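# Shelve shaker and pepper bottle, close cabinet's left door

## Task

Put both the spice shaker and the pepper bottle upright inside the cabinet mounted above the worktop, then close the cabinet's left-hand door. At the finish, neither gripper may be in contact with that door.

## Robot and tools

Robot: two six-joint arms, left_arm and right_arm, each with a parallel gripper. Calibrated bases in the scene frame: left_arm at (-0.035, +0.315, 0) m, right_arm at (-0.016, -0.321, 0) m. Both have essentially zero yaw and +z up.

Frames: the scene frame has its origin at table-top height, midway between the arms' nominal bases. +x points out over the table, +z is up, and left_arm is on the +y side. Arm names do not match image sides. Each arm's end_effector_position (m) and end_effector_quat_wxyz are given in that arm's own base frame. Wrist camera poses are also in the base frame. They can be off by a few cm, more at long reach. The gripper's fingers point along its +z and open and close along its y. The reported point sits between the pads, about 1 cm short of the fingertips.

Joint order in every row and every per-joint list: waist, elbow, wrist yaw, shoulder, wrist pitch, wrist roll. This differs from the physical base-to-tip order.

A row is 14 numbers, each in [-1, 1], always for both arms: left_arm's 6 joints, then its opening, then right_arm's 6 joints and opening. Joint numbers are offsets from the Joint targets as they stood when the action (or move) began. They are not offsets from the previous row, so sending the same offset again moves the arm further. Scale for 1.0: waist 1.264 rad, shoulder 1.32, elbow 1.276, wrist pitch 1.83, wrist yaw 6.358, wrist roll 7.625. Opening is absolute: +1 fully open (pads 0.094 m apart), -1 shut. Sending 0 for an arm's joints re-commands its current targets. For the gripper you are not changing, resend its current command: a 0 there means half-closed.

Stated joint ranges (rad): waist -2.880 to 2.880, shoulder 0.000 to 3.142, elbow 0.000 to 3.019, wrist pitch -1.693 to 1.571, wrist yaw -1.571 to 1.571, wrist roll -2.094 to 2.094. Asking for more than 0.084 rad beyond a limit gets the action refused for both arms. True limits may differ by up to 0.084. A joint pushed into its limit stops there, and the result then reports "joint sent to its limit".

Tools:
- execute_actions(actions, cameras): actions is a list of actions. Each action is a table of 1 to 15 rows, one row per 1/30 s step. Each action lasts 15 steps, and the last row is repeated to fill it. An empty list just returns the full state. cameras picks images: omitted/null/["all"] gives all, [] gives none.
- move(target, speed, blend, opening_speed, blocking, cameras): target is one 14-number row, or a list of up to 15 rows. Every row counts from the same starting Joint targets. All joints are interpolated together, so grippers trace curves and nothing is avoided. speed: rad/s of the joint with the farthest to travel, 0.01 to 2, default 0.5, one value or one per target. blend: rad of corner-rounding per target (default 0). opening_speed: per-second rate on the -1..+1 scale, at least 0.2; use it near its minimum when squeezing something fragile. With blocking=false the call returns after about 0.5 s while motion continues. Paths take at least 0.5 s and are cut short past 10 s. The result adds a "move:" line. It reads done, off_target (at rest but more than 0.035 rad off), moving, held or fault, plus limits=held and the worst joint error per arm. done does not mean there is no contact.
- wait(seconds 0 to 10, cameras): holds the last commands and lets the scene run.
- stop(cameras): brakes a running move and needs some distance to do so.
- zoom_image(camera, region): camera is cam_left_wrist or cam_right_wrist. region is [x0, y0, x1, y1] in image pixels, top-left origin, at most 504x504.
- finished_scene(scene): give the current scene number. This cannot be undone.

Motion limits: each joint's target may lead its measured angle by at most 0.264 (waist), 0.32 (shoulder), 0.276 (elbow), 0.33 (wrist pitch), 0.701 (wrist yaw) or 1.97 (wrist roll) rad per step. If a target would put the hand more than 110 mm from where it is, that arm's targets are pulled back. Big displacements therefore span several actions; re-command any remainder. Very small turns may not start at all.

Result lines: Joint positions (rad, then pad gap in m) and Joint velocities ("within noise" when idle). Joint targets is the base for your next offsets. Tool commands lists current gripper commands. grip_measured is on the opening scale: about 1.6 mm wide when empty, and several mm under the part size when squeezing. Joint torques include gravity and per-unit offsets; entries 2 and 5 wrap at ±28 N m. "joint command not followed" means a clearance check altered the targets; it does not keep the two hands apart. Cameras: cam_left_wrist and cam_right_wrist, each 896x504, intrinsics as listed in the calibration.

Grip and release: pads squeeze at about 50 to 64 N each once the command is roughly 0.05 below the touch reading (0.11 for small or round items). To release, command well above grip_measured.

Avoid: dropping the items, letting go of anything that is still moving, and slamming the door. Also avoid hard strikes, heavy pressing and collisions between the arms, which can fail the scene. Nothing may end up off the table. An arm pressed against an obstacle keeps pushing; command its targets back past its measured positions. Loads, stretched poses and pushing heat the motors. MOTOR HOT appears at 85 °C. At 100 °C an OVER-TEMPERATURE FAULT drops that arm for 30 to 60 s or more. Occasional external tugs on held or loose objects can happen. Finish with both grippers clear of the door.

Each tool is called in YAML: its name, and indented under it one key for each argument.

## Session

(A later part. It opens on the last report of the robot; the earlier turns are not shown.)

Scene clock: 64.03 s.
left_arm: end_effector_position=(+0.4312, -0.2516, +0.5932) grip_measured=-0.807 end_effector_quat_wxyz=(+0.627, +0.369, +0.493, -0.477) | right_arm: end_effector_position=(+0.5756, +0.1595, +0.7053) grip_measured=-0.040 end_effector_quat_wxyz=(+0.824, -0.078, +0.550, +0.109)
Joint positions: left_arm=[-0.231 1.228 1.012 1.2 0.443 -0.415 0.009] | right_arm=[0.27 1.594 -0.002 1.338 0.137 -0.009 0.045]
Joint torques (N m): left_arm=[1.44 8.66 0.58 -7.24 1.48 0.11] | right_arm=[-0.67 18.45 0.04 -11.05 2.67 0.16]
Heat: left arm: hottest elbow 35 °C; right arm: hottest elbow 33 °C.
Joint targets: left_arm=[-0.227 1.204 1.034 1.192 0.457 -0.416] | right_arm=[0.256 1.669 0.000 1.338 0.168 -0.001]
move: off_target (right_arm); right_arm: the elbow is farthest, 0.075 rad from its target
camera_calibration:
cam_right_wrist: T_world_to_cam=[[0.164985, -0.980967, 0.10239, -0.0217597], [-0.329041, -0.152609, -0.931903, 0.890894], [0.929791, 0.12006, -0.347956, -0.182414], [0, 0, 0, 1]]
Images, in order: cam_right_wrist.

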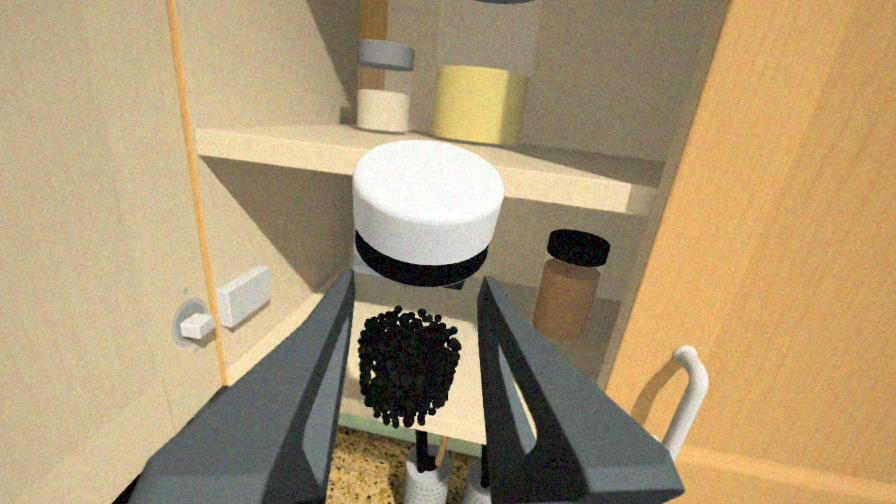

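move:
  target:
    - [0,0,0,0,0,0,-0.95, 0.0435,0.0274,0,-0.0212,-0.2448,0,-0.3]
    - [0,0,0,0,0,0,-0.95, 0.0435,0.5180,0,0.4152,-0.2749,0,-0.3]
  speed: 0.45
  blend: 0.03

Scene clock: 69.27 s.
left_arm: end_effector_position=(+0.4312, -0.2516, +0.5932) grip_measured=-0.807 end_effector_quat_wxyz=(+0.627, +0.369, +0.493, -0.477) | right_arm: end_effector_position=(+0.7694, +0.2368, +0.6135) grip_measured=-0.040 end_effector_quat_wxyz=(+0.709, -0.108, +0.689, +0.104)
Joint positions: left_arm=[-0.231 1.228 1.012 1.2 0.443 -0.415 0.009] | right_arm=[0.299 2.247 -0.002 1.882 -0.337 -0.009 0.045]
Joint torques (N m): left_arm=[1.49 8.64 0.58 -7.24 1.46 0.11] | right_arm=[0.73 19.34 0.05 -19.96 1.89 0.19]
Motor temperatures (°C): left_arm=[29 35 25 34 26 24 26] | right_arm=[23 35 26 27 27 23 26]
Joint targets: left_arm=[-0.227 1.204 1.034 1.192 0.457 -0.416] | right_arm=[0.311 2.330 0.000 1.886 -0.335 -0.001]
move: off_target (right_arm); right_arm: the elbow is farthest, 0.083 rad from its target
camera_calibration:
cam_left_wrist: T_world_to_cam=[[-0.977403, -0.164041, 0.13332, 0.286141], [-0.194086, 0.446532, -0.873464, 0.735227], [0.0837525, -0.879602, -0.46828, 0.145361], [0, 0, 0, 1]]
cam_right_wrist: T_world_to_cam=[[0.23394, -0.963194, 0.132401, -0.044167], [-0.619496, -0.252629, -0.743238, 1.01229], [0.749331, 0.0918515, -0.655795, -0.069471], [0, 0, 0, 1]]

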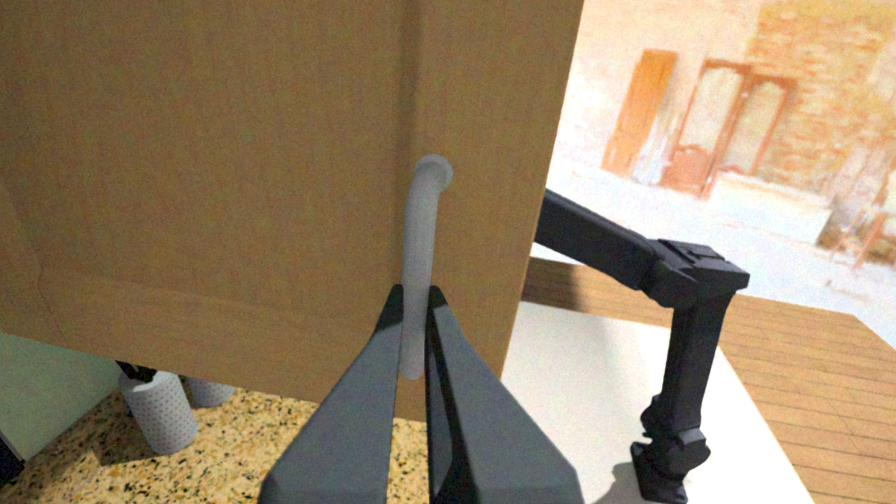

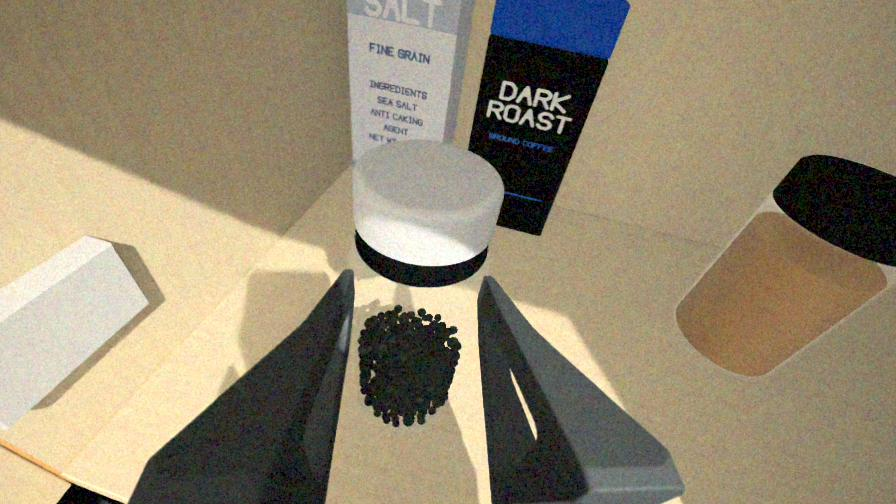

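move:
  target: [0,0,0,0,0,0,-0.95, 0,-0.1520,0,-0.0390,0.0609,0,-0.3]
  speed: 0.2
  cameras: ["cam_right_wrist"]

Scene clock: 71.40 s.
left_arm: end_effector_position=(+0.4312, -0.2516, +0.5932) grip_measured=-0.807 end_effector_quat_wxyz=(+0.627, +0.369, +0.493, -0.477) | right_arm: end_effector_position=(+0.7647, +0.2353, +0.6108) grip_measured=-0.040 end_effector_quat_wxyz=(+0.727, -0.105, +0.670, +0.107)
Joint positions: left_arm=[-0.231 1.228 1.012 1.2 0.443 -0.415 0.009] | right_arm=[0.299 2.153 -0.002 1.847 -0.225 -0.009 0.045]
Joint torques (N m): left_arm=[1.49 8.66 0.57 -7.47 1.47 0.12] | right_arm=[1.26 10.03 0.02 -21.25 1.96 0.22]
Joint targets: left_arm=[-0.227 1.204 1.034 1.192 0.457 -0.416] | right_arm=[0.311 2.136 0.000 1.834 -0.223 -0.001]
move: done
camera_calibration:
cam_right_wrist: T_world_to_cam=[[0.227408, -0.965205, 0.129094, -0.0366279], [-0.58152, -0.240937, -0.777035, 0.995861], [0.781102, 0.101633, -0.616077, -0.118356], [0, 0, 0, 1]]
Images, in order: cam_right_wrist.

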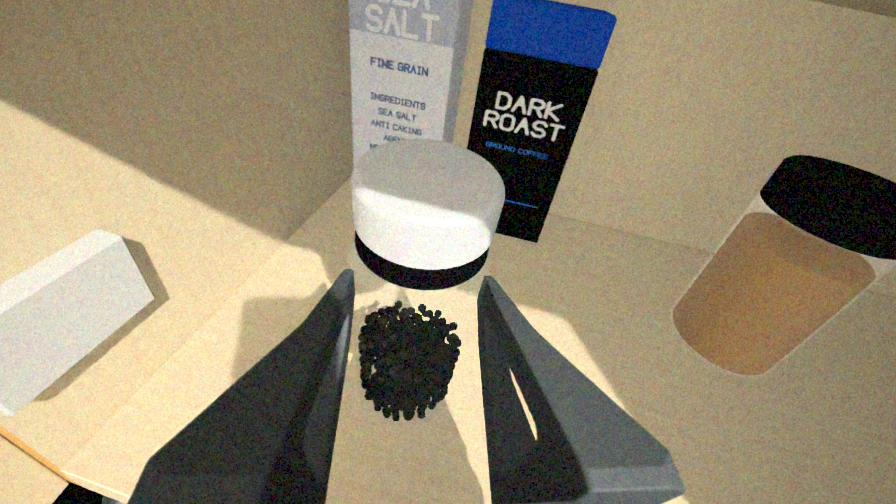

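zoom_image:
  camera: "cam_right_wrist"
  region: [220, 240, 620, 504]

Scaled by 1.260 from the camera's 896x504 image, which has a finer 1280x720 frame.

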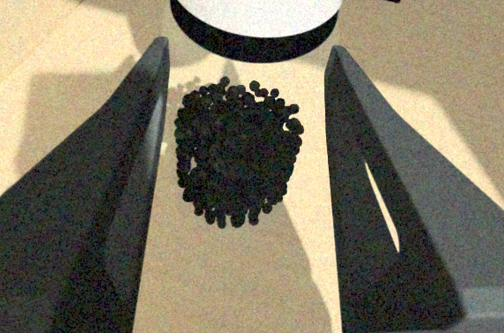

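move:
  target: [0,0,0,0,0,0,-0.95, 0,-0.0306,0,-0.0083,-0.023,0,-0.3]
  speed: 0.15
  cameras: ["cam_right_wrist"]

Scene clock: 73.30 s.
left_arm: end_effector_position=(+0.4312, -0.2516, +0.5932) grip_measured=-0.807 end_effector_quat_wxyz=(+0.627, +0.369, +0.493, -0.477) | right_arm: end_effector_position=(+0.7578, +0.2332, +0.6099) grip_measured=-0.040 end_effector_quat_wxyz=(+0.723, -0.105, +0.674, +0.106)
Joint positions: left_arm=[-0.231 1.228 1.012 1.2 0.443 -0.415 0.009] | right_arm=[0.299 2.125 -0.002 1.824 -0.232 -0.009 0.045]
Joint torques (N m): left_arm=[1.55 8.64 0.58 -7.36 1.47 0.1] | right_arm=[1.38 9.13 0.01 -19.02 0.49 0.19]
Joint targets: left_arm=[-0.227 1.204 1.034 1.192 0.457 -0.416] | right_arm=[0.311 2.097 0.000 1.823 -0.265 -0.001]
move: done
camera_calibration:
cam_right_wrist: T_world_to_cam=[[0.228872, -0.964754, 0.129874, -0.0386752], [-0.59026, -0.243628, -0.76957, 0.993334], [0.774087, 0.0994737, -0.625215, -0.101966], [0, 0, 0, 1]]
Images, in order: cam_right_wrist.

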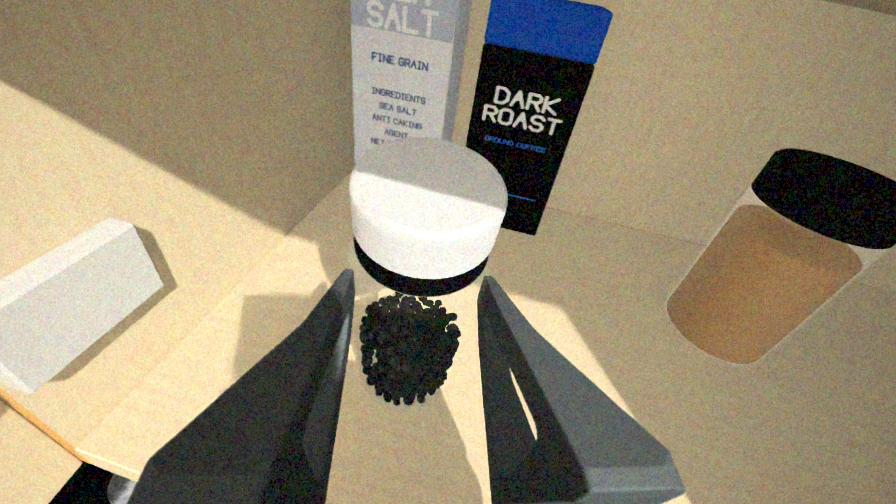

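move:
  target:
    - [0,0,0,0,0,0,-0.95, 0,0.0705,0,0,0,0,-0.3]
    - [0,0,0,0,0,0,-0.95, 0,0.1567,0,0.0396,-0.0426,0,-0.3]
  speed: 0.2
  blend: 0.02
  cameras: ["cam_right_wrist"]

Scene clock: 75.93 s.
left_arm: end_effector_position=(+0.4312, -0.2516, +0.5932) grip_measured=-0.807 end_effector_quat_wxyz=(+0.627, +0.369, +0.493, -0.477) | right_arm: end_effector_position=(+0.7636, +0.2350, +0.6122) grip_measured=-0.040 end_effector_quat_wxyz=(+0.705, -0.108, +0.693, +0.104)
Joint positions: left_arm=[-0.231 1.228 1.012 1.2 0.443 -0.415 0.009] | right_arm=[0.299 2.221 -0.002 1.861 -0.343 -0.009 0.045]
Joint torques (N m): left_arm=[1.61 8.66 0.57 -7.36 1.46 0.11] | right_arm=[0.32 18.66 0.05 -18.02 1.91 0.18]
Joint targets: left_arm=[-0.227 1.204 1.034 1.192 0.457 -0.416] | right_arm=[0.311 2.297 0.000 1.875 -0.343 -0.001]
move: off_target (right_arm); right_arm: the elbow is farthest, 0.076 rad from its target
camera_calibration:
cam_right_wrist: T_world_to_cam=[[0.235441, -0.962732, 0.133099, -0.0460516], [-0.627852, -0.255202, -0.735306, 1.00942], [0.741869, 0.0895543, -0.664538, -0.0541425], [0, 0, 0, 1]]
Images, in order: cam_right_wrist.

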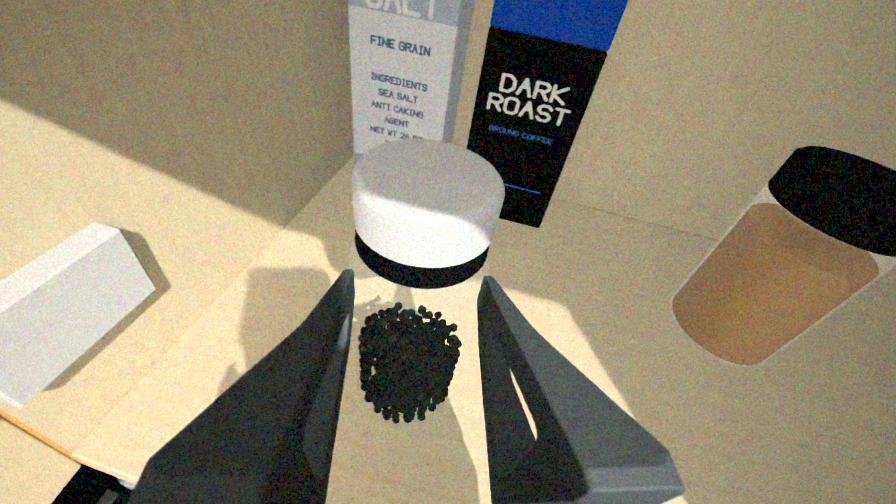

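move:
  target: [0,0,0,0,0,0,-0.95, 0,0,0,0.0061,0,0,-0.3]
  speed: 0.1
  cameras: ["cam_right_wrist"]

Scene clock: 76.93 s.
left_arm: end_effector_position=(+0.4312, -0.2516, +0.5932) grip_measured=-0.807 end_effector_quat_wxyz=(+0.627, +0.369, +0.493, -0.477) | right_arm: end_effector_position=(+0.7648, +0.2354, +0.6117) grip_measured=-0.040 end_effector_quat_wxyz=(+0.705, -0.108, +0.693, +0.104)
Joint positions: left_arm=[-0.231 1.228 1.012 1.2 0.443 -0.415 0.009] | right_arm=[0.299 2.225 -0.002 1.865 -0.344 -0.009 0.045]
Joint torques (N m): left_arm=[1.49 8.59 0.6 -7.18 1.5 0.11] | right_arm=[1.26 18.18 0.08 -17.79 1.8 0.15]
Joint targets: left_arm=[-0.227 1.204 1.034 1.192 0.457 -0.416] | right_arm=[0.311 2.297 0.000 1.884 -0.343 -0.001]
move: off_target (right_arm); right_arm: the elbow is farthest, 0.072 rad from its target
camera_calibration:
cam_right_wrist: T_world_to_cam=[[0.235441, -0.962732, 0.133099, -0.045908], [-0.627852, -0.255202, -0.735306, 1.00988], [0.741869, 0.0895543, -0.664538, -0.0554182], [0, 0, 0, 1]]
Images, in order: cam_right_wrist.

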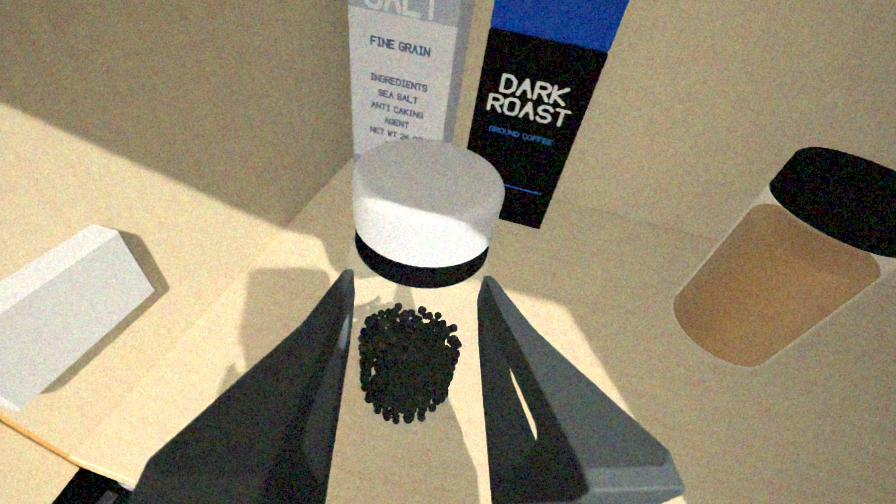

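move:
  target: [0,0,0,0,0,0,-0.95, 0,-0.01,0,0.0091,0,0,-0.3]
  speed: 0.1
  cameras: ["cam_right_wrist"]

Scene clock: 77.93 s.
left_arm: end_effector_position=(+0.4312, -0.2516, +0.5932) grip_measured=-0.807 end_effector_quat_wxyz=(+0.627, +0.369, +0.493, -0.477) | right_arm: end_effector_position=(+0.7653, +0.2355, +0.6110) grip_measured=-0.040 end_effector_quat_wxyz=(+0.705, -0.108, +0.693, +0.104)
Joint positions: left_arm=[-0.231 1.228 1.012 1.2 0.443 -0.415 0.009] | right_arm=[0.299 2.226 -0.002 1.866 -0.344 -0.009 0.045]
Joint torques (N m): left_arm=[1.67 8.64 0.58 -7.41 1.48 0.12] | right_arm=[1.2 17.07 0.08 -16.91 1.88 0.16]
Joint targets: left_arm=[-0.227 1.204 1.034 1.192 0.457 -0.416] | right_arm=[0.311 2.284 0.000 1.896 -0.343 -0.001]
move: off_target (right_arm); right_arm: the elbow is farthest, 0.059 rad from its target
camera_calibration:
cam_right_wrist: T_world_to_cam=[[0.235538, -0.962702, 0.133144, -0.0458995], [-0.628388, -0.255367, -0.73479, 1.00986], [0.741384, 0.089405, -0.665098, -0.0554743], [0, 0, 0, 1]]
Images, in order: cam_right_wrist.

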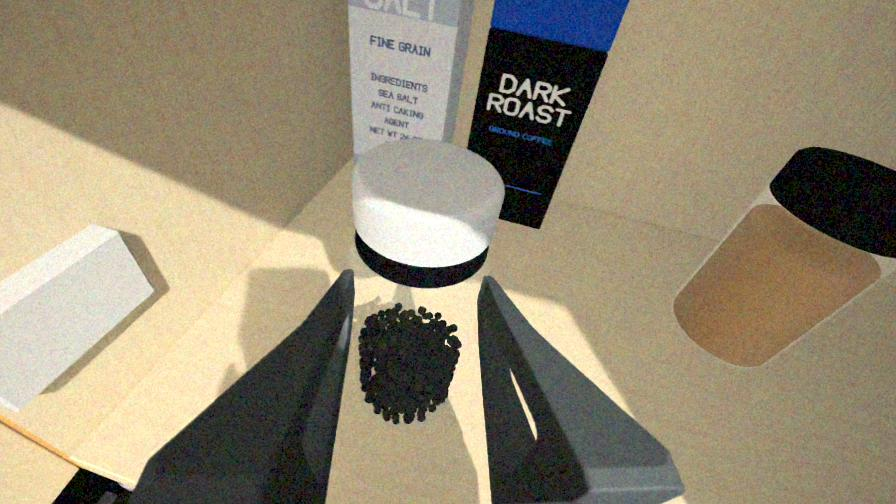

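move:
  target:
    - [0,0,0,0,0,0,-0.95, 0,0,0,0,0,0,0.6]
    - [0,0,0,0,0,0,-0.95, 0,-0.054,0,-0.005,0,0,0.6]
    - [0,0,0,0,0,0,-0.95, 0,-0.6254,0,-0.4742,0.0836,0,0.6]
  speed: [0.3,0.3,0.4]
  blend: [0,0.01,0]
  opening_speed: 0.8
  cameras: ["cam_right_wrist"]

Scene clock: 83.07 s.
left_arm: end_effector_position=(+0.4312, -0.2516, +0.5932) grip_measured=-0.807 end_effector_quat_wxyz=(+0.627, +0.369, +0.493, -0.477) | right_arm: end_effector_position=(+0.5714, +0.1758, +0.5924) grip_measured=+0.597 end_effector_quat_wxyz=(+0.700, -0.109, +0.698, +0.103)
Joint positions: left_arm=[-0.231 1.228 1.012 1.2 0.443 -0.415 0.009] | right_arm=[0.299 1.489 -0.002 1.28 -0.208 -0.009 0.075]
Joint torques (N m): left_arm=[1.44 8.62 0.58 -7.06 1.51 0.11] | right_arm=[1.03 11.7 0.06 -11.58 2.66 0.2]
Joint targets: left_arm=[-0.227 1.204 1.034 1.192 0.457 -0.416] | right_arm=[0.311 1.486 0.000 1.270 -0.190 -0.001]
move: done
camera_calibration:
cam_right_wrist: T_world_to_cam=[[0.237339, -0.962147, 0.133952, -0.0568296], [-0.638235, -0.258399, -0.72518, 0.859602], [0.732343, 0.0866212, -0.675404, 0.0929899], [0, 0, 0, 1]]
Images, in order: cam_right_wrist.

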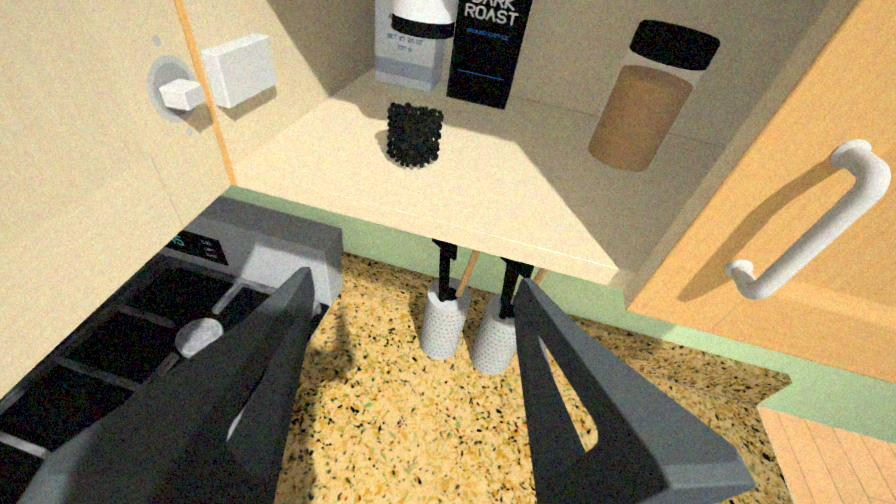

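move:
  target:
    - [0,0,0,0,0,0,-0.95, -0.3829,-0.9016,0,-0.3409,0.3295,0,1]
    - [0,0,0,0,0,0,-0.95, -0.3829,-0.9498,0,0.2621,0.7842,0,1]
  speed: [0.9,0.7]
  blend: [0.1,0]
  cameras: ["cam_right_wrist"]

Scene clock: 87.93 s.
left_arm: end_effector_position=(+0.4312, -0.2516, +0.5932) grip_measured=-0.807 end_effector_quat_wxyz=(+0.627, +0.369, +0.493, -0.477) | right_arm: end_effector_position=(+0.4339, -0.0705, +0.1118) grip_measured=+0.997 end_effector_quat_wxyz=(+0.669, +0.056, +0.739, -0.056)
Joint positions: left_arm=[-0.231 1.228 1.012 1.2 0.443 -0.415 0.009] | right_arm=[-0.161 0.278 -0.001 1.603 1.226 -0.009 0.094]
Joint torques (N m): left_arm=[1.67 8.68 0.58 -7.24 1.48 0.11] | right_arm=[-1.32 4.37 0.04 -6.48 2.51 0.21]
Joint targets: left_arm=[-0.227 1.204 1.034 1.192 0.457 -0.416] | right_arm=[-0.173 0.274 -0.001 1.616 1.245 -0.001]
move: done
camera_calibration:
cam_right_wrist: T_world_to_cam=[[-0.200953, -0.969688, 0.139006, -0.00776611], [-0.755144, 0.0629509, -0.65253, 0.424923], [0.624, -0.236098, -0.744904, -0.0775741], [0, 0, 0, 1]]
Images, in order: cam_right_wrist.

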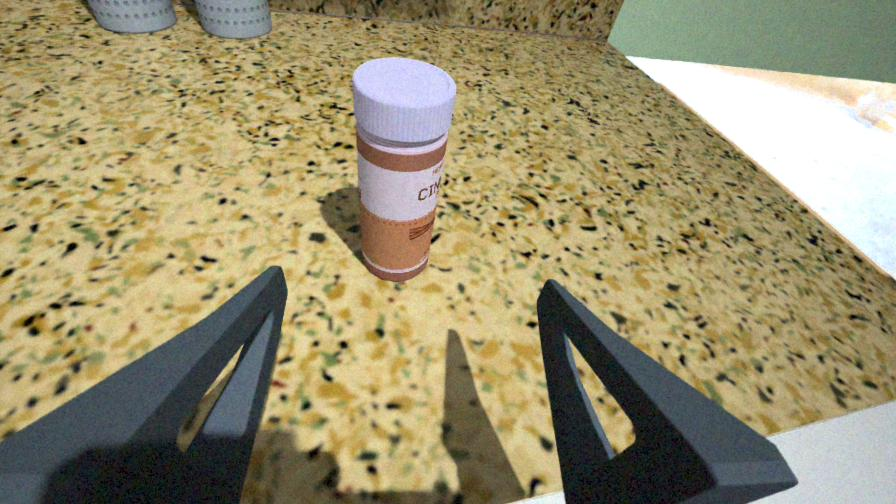

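move:
  target:
    - [0,0,0,0,0,0,-0.95, 0.0305,0.2060,0,0.1205,-0.0464,0,1]
    - [0,0,0,0,0,0,-0.95, 0.0305,0.2060,0,0.1205,-0.0464,0,-0.4]
  speed: 0.35
  opening_speed: 0.9
  cameras: ["cam_right_wrist"]

Scene clock: 92.23 s.
left_arm: end_effector_position=(+0.4312, -0.2516, +0.5932) grip_measured=-0.807 end_effector_quat_wxyz=(+0.627, +0.369, +0.493, -0.477) | right_arm: end_effector_position=(+0.5187, -0.0768, +0.1070) grip_measured=-0.109 end_effector_quat_wxyz=(+0.675, +0.050, +0.734, -0.052)
Joint positions: left_arm=[-0.231 1.228 1.012 1.2 0.443 -0.415 0.009] | right_arm=[-0.147 0.507 -0.001 1.758 1.168 -0.008 0.042]
Joint torques (N m): left_arm=[1.61 8.72 0.58 -7.24 1.51 0.12] | right_arm=[0.21 7.77 0.01 -9.52 1.55 0.2]
Joint targets: left_arm=[-0.227 1.204 1.034 1.192 0.457 -0.416] | right_arm=[-0.134 0.537 -0.001 1.775 1.160 -0.001]
move: done
camera_calibration:
cam_right_wrist: T_world_to_cam=[[-0.189535, -0.972142, 0.137902, -0.00209927], [-0.74523, 0.0509826, -0.664856, 0.481443], [0.639304, -0.228782, -0.734132, -0.144083], [0, 0, 0, 1]]
Images, in order: cam_right_wrist.

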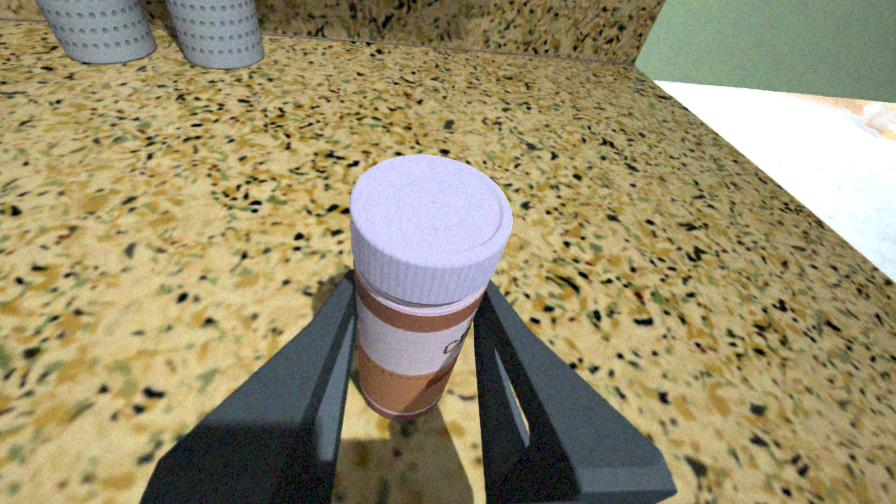

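move:
  target:
    - [0,0,0,0,0,0,-0.95, 0,0,0,-0.0379,0,0,-0.4]
    - [0,0,0,0,0,0,-0.95, 0.1796,0.0141,0,-0.6341,-0.4454,0,-0.4]
  speed: [0.3,0.6]
  blend: [0.02,0]
  cameras: ["cam_right_wrist"]

Scene clock: 95.87 s.
left_arm: end_effector_position=(+0.4312, -0.2516, +0.5932) grip_measured=-0.807 end_effector_quat_wxyz=(+0.627, +0.369, +0.493, -0.477) | right_arm: end_effector_position=(+0.4452, +0.0350, +0.2917) grip_measured=-0.109 end_effector_quat_wxyz=(+0.673, -0.033, +0.738, +0.024)
Joint positions: left_arm=[-0.231 1.228 1.012 1.2 0.443 -0.415 0.009] | right_arm=[0.079 0.507 -0.001 0.948 0.348 -0.008 0.042]
Joint torques (N m): left_arm=[1.55 8.69 0.57 -7.36 1.5 0.13] | right_arm=[1.14 15.72 0 -5.48 1.81 0.16]
Joint targets: left_arm=[-0.227 1.204 1.034 1.192 0.457 -0.416] | right_arm=[0.093 0.555 -0.001 0.938 0.345 -0.001]
move: off_target (right_arm); right_arm: the elbow is farthest, 0.048 rad from its target
camera_calibration:
cam_right_wrist: T_world_to_cam=[[0.0339993, -0.989798, 0.138364, -0.0318855], [-0.744554, -0.117438, -0.657151, 0.54713], [0.666695, -0.0806768, -0.740951, 0.0486729], [0, 0, 0, 1]]
Images, in order: cam_right_wrist.

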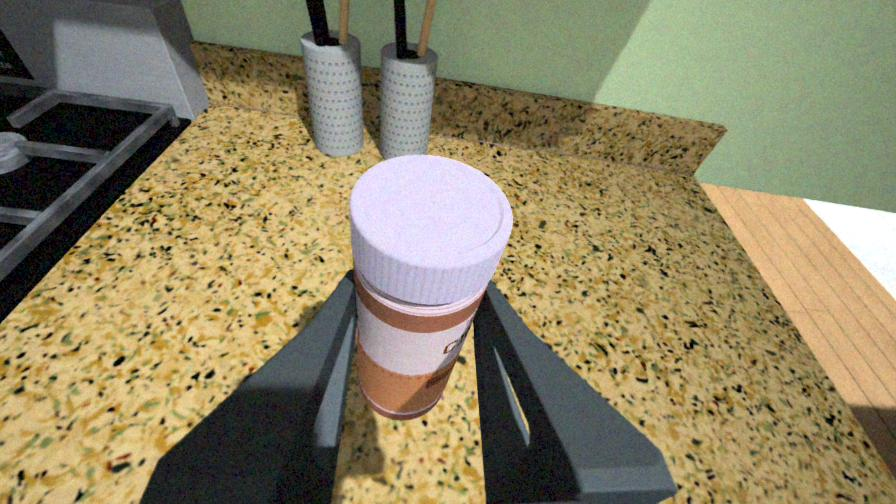

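move:
  target: [0,0,0,0,0,0,-0.95, 0.0696,0.986,0,0.3109,-0.4497,0,-0.4]
  speed: 0.7
  cameras: ["cam_right_wrist"]

Scene clock: 98.87 s.
left_arm: end_effector_position=(+0.4312, -0.2516, +0.5932) grip_measured=-0.807 end_effector_quat_wxyz=(+0.627, +0.369, +0.493, -0.477) | right_arm: end_effector_position=(+0.5879, +0.0987, +0.6513) grip_measured=-0.109 end_effector_quat_wxyz=(+0.682, -0.064, +0.727, +0.055)
Joint positions: left_arm=[-0.231 1.228 1.012 1.2 0.443 -0.415 0.009] | right_arm=[0.167 1.748 -0.001 1.338 -0.475 -0.008 0.042]
Joint torques (N m): left_arm=[1.61 8.66 0.58 -7.24 1.55 0.11] | right_arm=[1.32 17.43 0.03 -9.76 1.94 0.17]
Joint targets: left_arm=[-0.227 1.204 1.034 1.192 0.457 -0.416] | right_arm=[0.180 1.813 -0.001 1.348 -0.478 -0.001]
move: off_target (right_arm); right_arm: the elbow is farthest, 0.065 rad from its target
camera_calibration:
cam_right_wrist: T_world_to_cam=[[0.116716, -0.983665, 0.137044, -0.0718241], [-0.712558, -0.17906, -0.67838, 0.898221], [0.691837, -0.0184739, -0.721817, 0.191734], [0, 0, 0, 1]]
Images, in order: cam_right_wrist.

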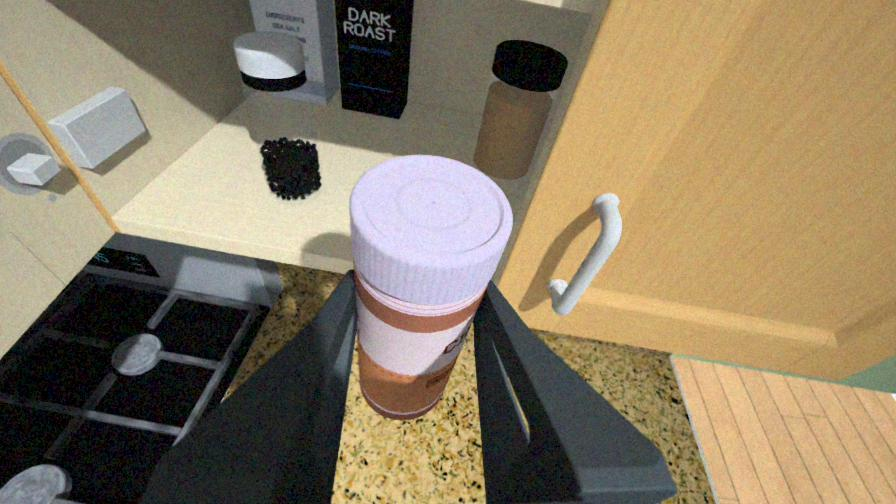

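move:
  target:
    - [0,0,0,0,0,0,-0.95, 0.0261,0.3550,0,0.3235,-0.0164,0,-0.4]
    - [0,0,0,0,0,0,-0.95, 0.0261,0.3550,0,0.3462,0.0109,0,-0.4]
  speed: [0.4,0.1]
  blend: [0.01,0]
  cameras: ["cam_right_wrist"]

Scene clock: 102.20 s.
left_arm: end_effector_position=(+0.4312, -0.2516, +0.5932) grip_measured=-0.807 end_effector_quat_wxyz=(+0.627, +0.369, +0.493, -0.477) | right_arm: end_effector_position=(+0.7515, +0.1523, +0.6173) grip_measured=-0.109 end_effector_quat_wxyz=(+0.676, -0.077, +0.730, +0.066)
Joint positions: left_arm=[-0.231 1.228 1.012 1.2 0.443 -0.415 0.009] | right_arm=[0.2 2.197 -0.001 1.79 -0.484 -0.008 0.042]
Joint torques (N m): left_arm=[1.44 8.62 0.59 -7.18 1.5 0.12] | right_arm=[0.85 17.98 0.03 -17.55 2.96 0.18]
Joint targets: left_arm=[-0.227 1.204 1.034 1.192 0.457 -0.416] | right_arm=[0.214 2.266 -0.001 1.805 -0.458 -0.001]
move: off_target (right_arm); right_arm: the elbow is farthest, 0.069 rad from its target
camera_calibration:
cam_right_wrist: T_world_to_cam=[[0.15136, -0.978849, 0.137638, -0.0606588], [-0.714459, -0.204562, -0.669106, 1.00096], [0.68311, 0.00293879, -0.73031, 0.0636024], [0, 0, 0, 1]]
Images, in order: cam_right_wrist.

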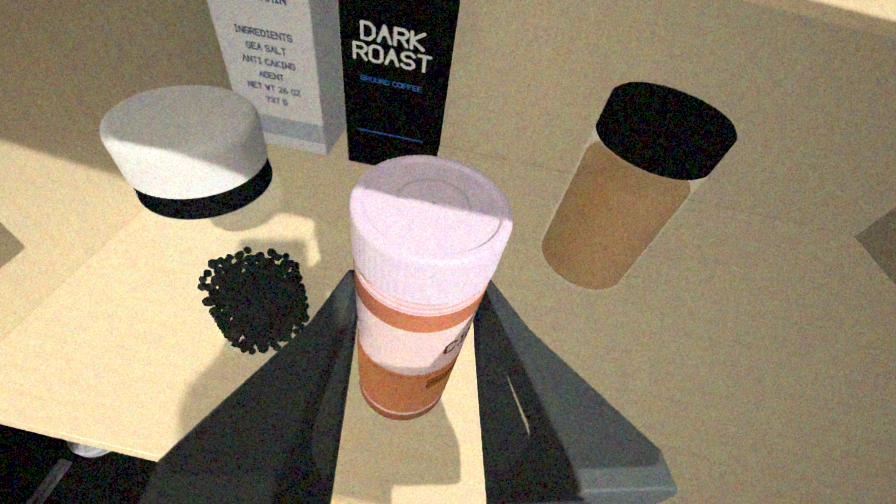

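move:
  target: [0,0,0,0,0,0,-0.95, 0,0,0,0.0227,0.0164,0,-0.4]
  speed: 0.1
  cameras: ["cam_right_wrist"]

Scene clock: 103.17 s.
left_arm: end_effector_position=(+0.4312, -0.2516, +0.5932) grip_measured=-0.807 end_effector_quat_wxyz=(+0.627, +0.369, +0.493, -0.477) | right_arm: end_effector_position=(+0.7621, +0.1548, +0.6104) grip_measured=-0.109 end_effector_quat_wxyz=(+0.681, -0.077, +0.725, +0.066)
Joint positions: left_arm=[-0.231 1.228 1.012 1.2 0.443 -0.415 0.009] | right_arm=[0.201 2.2 -0.001 1.813 -0.451 -0.008 0.042]
Joint torques (N m): left_arm=[1.55 8.61 0.58 -7.47 1.47 0.12] | right_arm=[1.2 17.73 0.05 -17.08 2.78 0.23]
Joint targets: left_arm=[-0.227 1.204 1.034 1.192 0.457 -0.416] | right_arm=[0.214 2.266 -0.001 1.835 -0.428 -0.001]
move: off_target (right_arm); right_arm: the elbow is farthest, 0.066 rad from its target
camera_calibration:
cam_right_wrist: T_world_to_cam=[[0.149937, -0.979157, 0.137007, -0.0573833], [-0.705562, -0.203041, -0.678938, 1.00339], [0.692605, 0.0051307, -0.721299, 0.0381678], [0, 0, 0, 1]]
Images, in order: cam_right_wrist.

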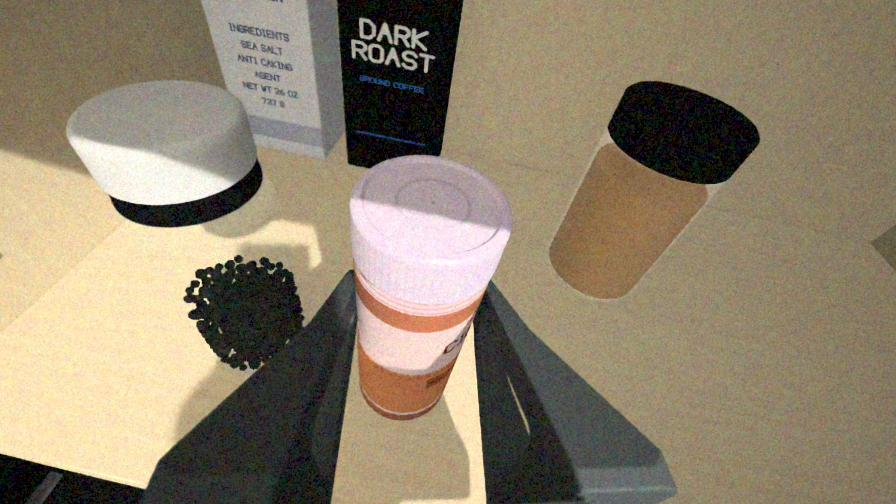

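move:
  target: [0,0,0,0,0,0,-0.95, 0,0,0,0.0091,0,0,-0.4]
  speed: 0.1
  cameras: ["cam_right_wrist"]

Scene clock: 104.03 s.
left_arm: end_effector_position=(+0.4312, -0.2516, +0.5932) grip_measured=-0.807 end_effector_quat_wxyz=(+0.627, +0.369, +0.493, -0.477) | right_arm: end_effector_position=(+0.7627, +0.1549, +0.6100) grip_measured=-0.109 end_effector_quat_wxyz=(+0.681, -0.077, +0.725, +0.066)
Joint positions: left_arm=[-0.231 1.228 1.012 1.2 0.443 -0.415 0.009] | right_arm=[0.201 2.2 -0.001 1.814 -0.449 -0.008 0.042]
Joint torques (N m): left_arm=[1.55 8.68 0.57 -7.41 1.51 0.11] | right_arm=[0.91 17.81 0.04 -15.62 2.74 0.19]
Joint targets: left_arm=[-0.227 1.204 1.034 1.192 0.457 -0.416] | right_arm=[0.214 2.266 -0.001 1.847 -0.428 -0.001]
move: off_target (right_arm); right_arm: the elbow is farthest, 0.066 rad from its target
camera_calibration:
cam_right_wrist: T_world_to_cam=[[0.149834, -0.979178, 0.13697, -0.0571972], [-0.705054, -0.202938, -0.679496, 1.00349], [0.693144, 0.00524033, -0.72078, 0.0367433], [0, 0, 0, 1]]
Images, in order: cam_right_wrist.

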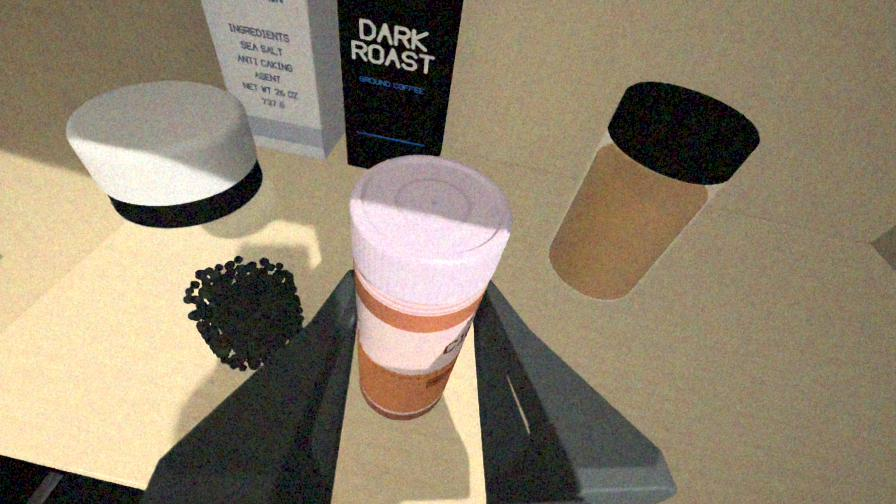

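move:
  target: [0,0,0,0,0,0,-0.95, 0,0,0,0.0083,-0.006,0,-0.4]
  speed: 0.1
  cameras: ["cam_right_wrist"]

Scene clock: 104.90 s.
left_arm: end_effector_position=(+0.4312, -0.2516, +0.5932) grip_measured=-0.807 end_effector_quat_wxyz=(+0.627, +0.369, +0.493, -0.477) | right_arm: end_effector_position=(+0.7630, +0.1550, +0.6094) grip_measured=-0.109 end_effector_quat_wxyz=(+0.681, -0.077, +0.725, +0.066)
Joint positions: left_arm=[-0.231 1.228 1.012 1.2 0.443 -0.415 0.009] | right_arm=[0.201 2.2 -0.001 1.814 -0.449 -0.008 0.042]
Joint torques (N m): left_arm=[1.49 8.66 0.58 -7.18 1.5 0.11] | right_arm=[1.49 17.98 0.01 -15.15 2.32 0.15]
Joint targets: left_arm=[-0.227 1.204 1.034 1.192 0.457 -0.416] | right_arm=[0.214 2.266 -0.001 1.858 -0.439 -0.001]
move: off_target (right_arm); right_arm: the elbow is farthest, 0.066 rad from its target
camera_calibration:
cam_right_wrist: T_world_to_cam=[[0.149937, -0.979157, 0.137007, -0.0572043], [-0.705562, -0.203041, -0.678938, 1.00342], [0.692605, 0.0051307, -0.721299, 0.036823], [0, 0, 0, 1]]
Images, in order: cam_right_wrist.

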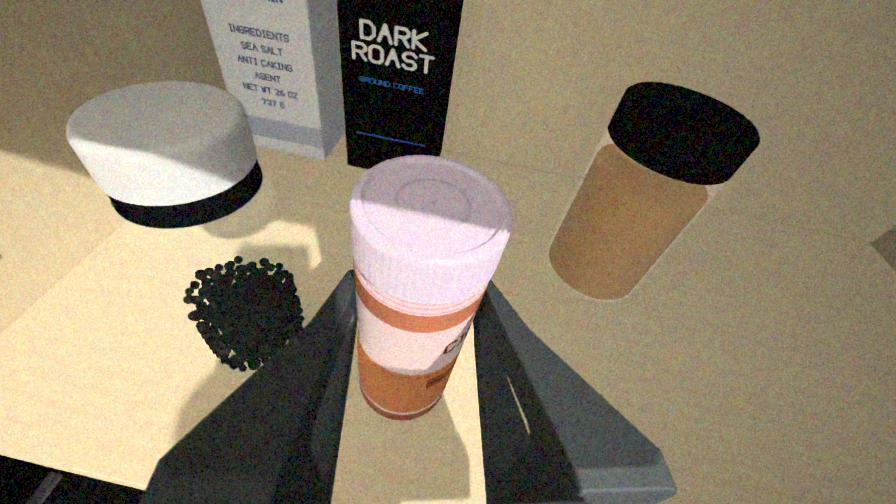

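move:
  target:
    - [0,0,0,0,0,0,-0.95, 0,0,0,0,0,0,0.3]
    - [0,0,0,0,0,0,-0.95, 0,-0.0517,0,-0.0227,0,0,0.3]
    - [0,0,0,0,0,0,-0.95, 0,-0.5397,0,-0.4313,0.0568,0,0.3]
    - [0,0,0,0,0,0,-0.95, -0.4066,-0.9922,0,-0.7258,0.2399,0,0.3]
  speed: [0.3,0.3,0.45,0.8]
  blend: [0,0.01,0.05,0]
  opening_speed: 0.8

Scene clock: 110.40 s.
left_arm: end_effector_position=(+0.4312, -0.2516, +0.5932) grip_measured=-0.807 end_effector_quat_wxyz=(+0.627, +0.369, +0.493, -0.477) | right_arm: end_effector_position=(+0.4488, -0.1343, +0.5255) grip_measured=+0.297 end_effector_quat_wxyz=(+0.725, +0.095, +0.673, -0.109)
Joint positions: left_arm=[-0.231 1.228 1.012 1.2 0.443 -0.415 0.009] | right_arm=[-0.29 1.004 -0.001 0.91 -0.019 -0.008 0.061]
Joint torques (N m): left_arm=[1.55 8.62 0.58 -7.47 1.51 0.11] | right_arm=[0.5 11.67 -0.04 -5.66 2.69 0.15]
Joint targets: left_arm=[-0.227 1.204 1.034 1.192 0.457 -0.416] | right_arm=[-0.300 1.000 -0.001 0.900 0.000 -0.001]
move: done
camera_calibration:
cam_left_wrist: T_world_to_cam=[[-0.977403, -0.164041, 0.13332, 0.286141], [-0.194086, 0.446532, -0.873464, 0.735227], [0.0837525, -0.879602, -0.46828, 0.145361], [0, 0, 0, 1]]
cam_right_wrist: T_world_to_cam=[[-0.347178, -0.928938, 0.128614, -0.0475739], [-0.620797, 0.124857, -0.773965, 0.721985], [0.702907, -0.348547, -0.620029, 0.0900626], [0, 0, 0, 1]]

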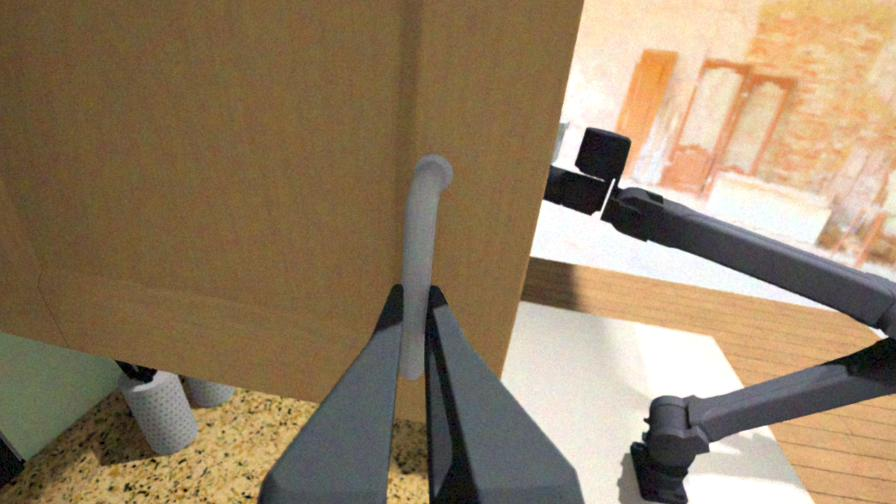

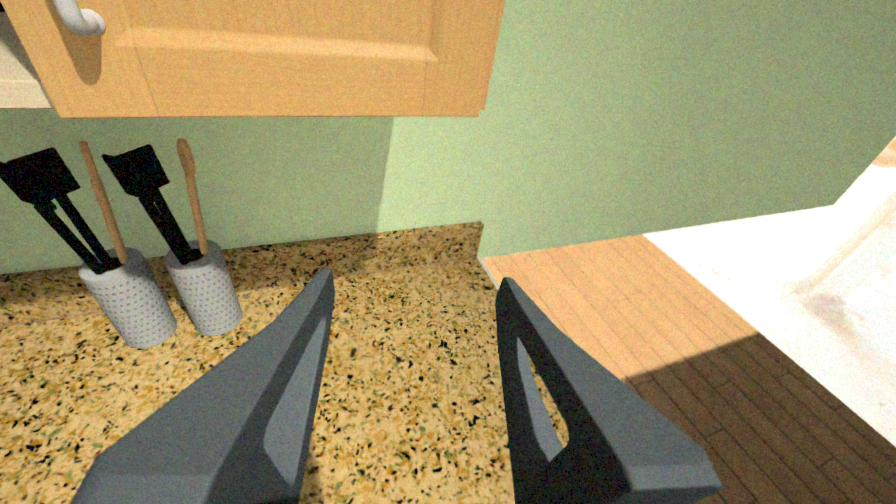

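move:
  target: [0,0,0,0,0,0,-0.95, 0.356,0,0,0,0.164,0,0.3]
  speed: 0.9
  cameras: ["cam_right_wrist"]

Scene clock: 111.87 s.
left_arm: end_effector_position=(+0.4312, -0.2516, +0.5932) grip_measured=-0.807 end_effector_quat_wxyz=(+0.627, +0.369, +0.493, -0.477) | right_arm: end_effector_position=(+0.4477, +0.0624, +0.5975) grip_measured=+0.298 end_effector_quat_wxyz=(+0.825, -0.042, +0.560, +0.055)
Joint positions: left_arm=[-0.231 1.228 1.012 1.2 0.443 -0.415 0.009] | right_arm=[0.139 1.004 -0.002 0.91 0.283 -0.008 0.061]
Joint torques (N m): left_arm=[1.67 8.65 0.57 -7.24 1.44 0.12] | right_arm=[1.03 11.74 0.08 -5.19 2.35 0.18]
Joint targets: left_arm=[-0.227 1.204 1.034 1.192 0.457 -0.416] | right_arm=[0.150 1.000 -0.001 0.900 0.300 -0.001]
move: done
camera_calibration:
cam_right_wrist: T_world_to_cam=[[0.0363639, -0.994001, 0.103149, -0.0269132], [-0.360732, -0.109314, -0.926241, 0.741554], [0.931961, -0.00352725, -0.362543, -0.0738431], [0, 0, 0, 1]]
Images, in order: cam_right_wrist.

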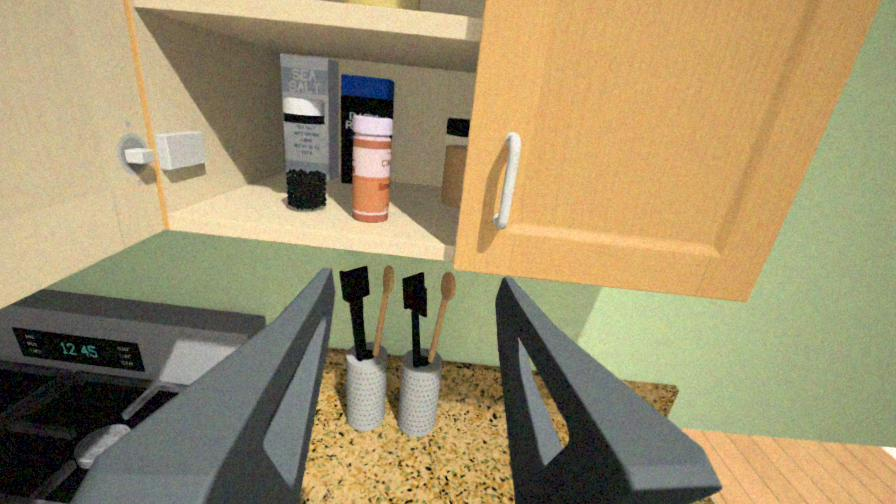

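move:
  target:
    - [-0.18,0.0688,-0.0631,0.0181,-0.1224,0.0323,-0.95, -0.435,0,0,0,0,0,0.3]
    - [-0.3376,0.1688,-0.1252,0.1198,-0.1470,0.0481,-0.95, -0.435,0,0,0,0,0,0.3]
    - [-0.4261,0.3426,-0.1751,0.2810,-0.1555,0.0584,-0.95, -0.435,0,0,0,0,0,0.3]
    - [-0.4573,0.5975,-0.2139,0.4785,-0.1837,0.0667,-0.95, -0.435,0,0,0,0,0,0.3]
    - [-0.4537,0.9146,-0.2401,0.6861,-0.2455,0.0731,-0.95, -0.435,0,0,0,0,0,0.3]
  speed: [0.6,0.5,0.45,0.45,0.35]
  blend: [0.05,0.05,0.05,0.05,0]

Scene clock: 118.77 s.
left_arm: end_effector_position=(+0.6427, -0.5533, +0.5957) grip_measured=-0.806 end_effector_quat_wxyz=(+0.780, +0.089, +0.608, -0.118) | right_arm: end_effector_position=(+0.4181, -0.1717, +0.5975) grip_measured=+0.298 end_effector_quat_wxyz=(+0.811, +0.106, +0.552, -0.163)
Joint positions: left_arm=[-0.806 2.32 -0.493 2.056 0.019 0.132 0.009] | right_arm=[-0.389 1.004 -0.001 0.91 0.283 -0.008 0.061]
Joint torques (N m): left_arm=[1.67 15.42 0.1 -15.15 0.79 0.23] | right_arm=[-0.56 11.49 -0.05 -5.83 2.37 0.15]
Joint targets: left_arm=[-0.800 2.371 -0.492 2.098 0.007 0.141] | right_arm=[-0.400 1.000 -0.001 0.900 0.300 -0.001]
move: off_target (left_arm); left_arm: the elbow is farthest, 0.051 rad from its target
camera_calibration:
cam_left_wrist: T_world_to_cam=[[-0.393212, -0.910246, 0.129756, -0.343188], [-0.475556, 0.0805606, -0.875989, 0.893046], [0.786912, -0.406156, -0.46455, -0.32881], [0, 0, 0, 1]]
cam_right_wrist: T_world_to_cam=[[-0.469899, -0.876751, 0.102481, -0.0263843], [-0.366083, 0.0879172, -0.92642, 0.741576], [0.80323, -0.472841, -0.362275, -0.0739852], [0, 0, 0, 1]]

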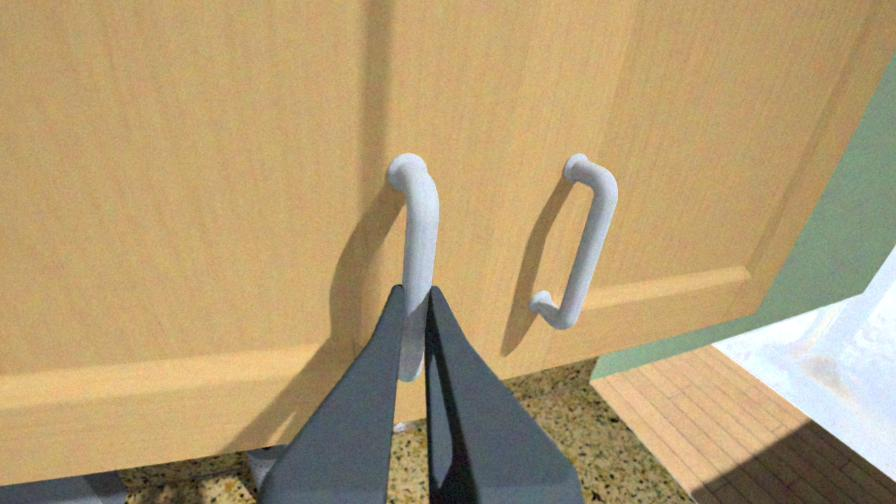

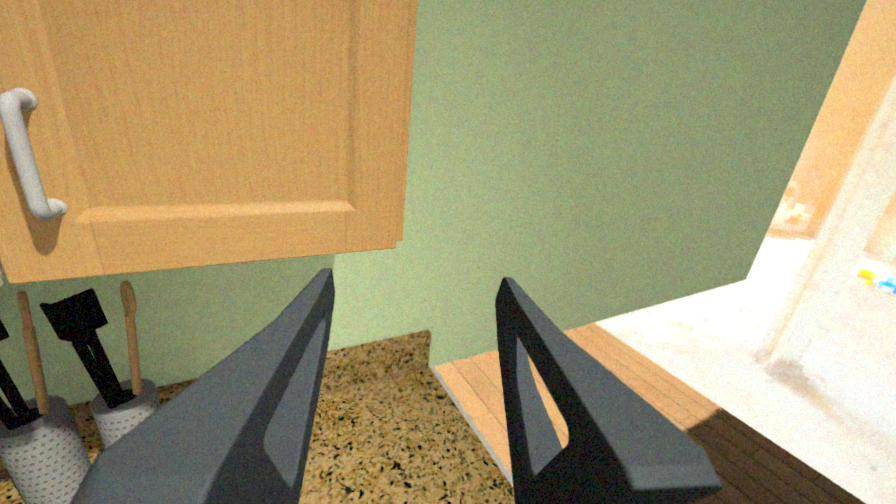

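move:
  target: [0.0032,0.0995,-0.0047,0.0545,-0.0284,-0.0014,-0.95, 0,0,0,0,0,0,0.3]
  speed: 0.15
  cameras: ["cam_left_wrist"]

Scene clock: 120.30 s.
left_arm: end_effector_position=(+0.6564, -0.5539, +0.5963) grip_measured=-0.806 end_effector_quat_wxyz=(+0.779, +0.074, +0.615, -0.102) | right_arm: end_effector_position=(+0.4181, -0.1717, +0.5975) grip_measured=+0.298 end_effector_quat_wxyz=(+0.811, +0.106, +0.552, -0.163)
Joint positions: left_arm=[-0.803 2.436 -0.536 2.121 -0.04 0.132 0.009] | right_arm=[-0.389 1.004 -0.001 0.91 0.283 -0.008 0.061]
Joint torques (N m): left_arm=[1.73 16.08 0.61 -15.21 1.2 0.11] | right_arm=[-0.38 11.58 0.01 -5.13 2.55 0.17]
Joint targets: left_arm=[-0.796 2.498 -0.522 2.170 -0.045 0.131] | right_arm=[-0.400 1.000 -0.001 0.900 0.300 -0.001]
move: off_target (left_arm); left_arm: the elbow is farthest, 0.062 rad from its target
camera_calibration:
cam_left_wrist: T_world_to_cam=[[-0.349756, -0.926736, 0.137227, -0.380594], [-0.489937, 0.0560865, -0.869952, 0.892501], [0.798519, -0.371504, -0.473659, -0.322518], [0, 0, 0, 1]]
Images, in order: cam_left_wrist.

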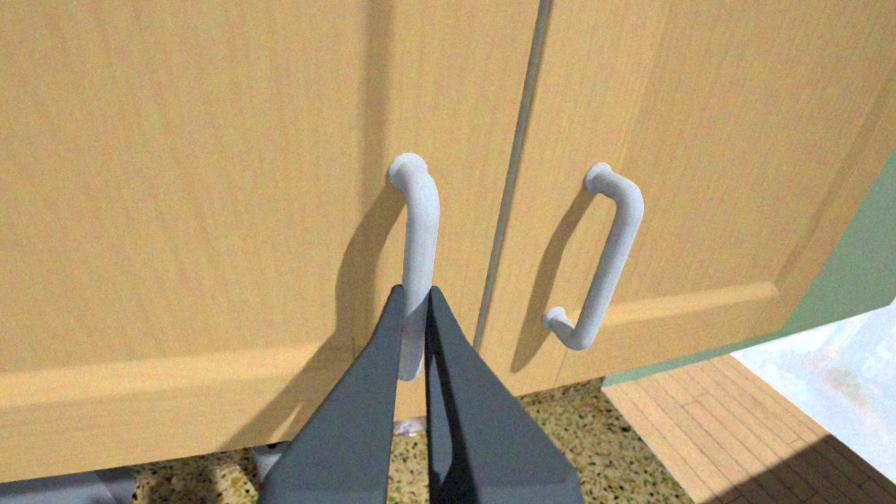

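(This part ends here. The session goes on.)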